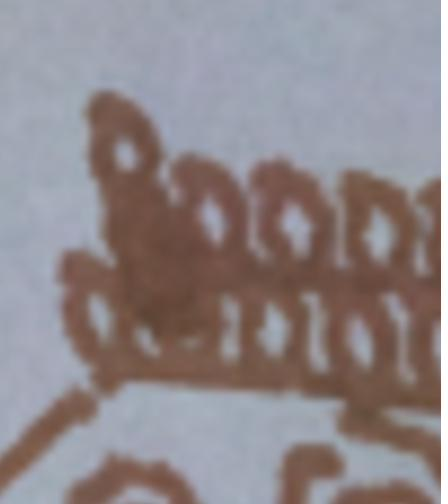

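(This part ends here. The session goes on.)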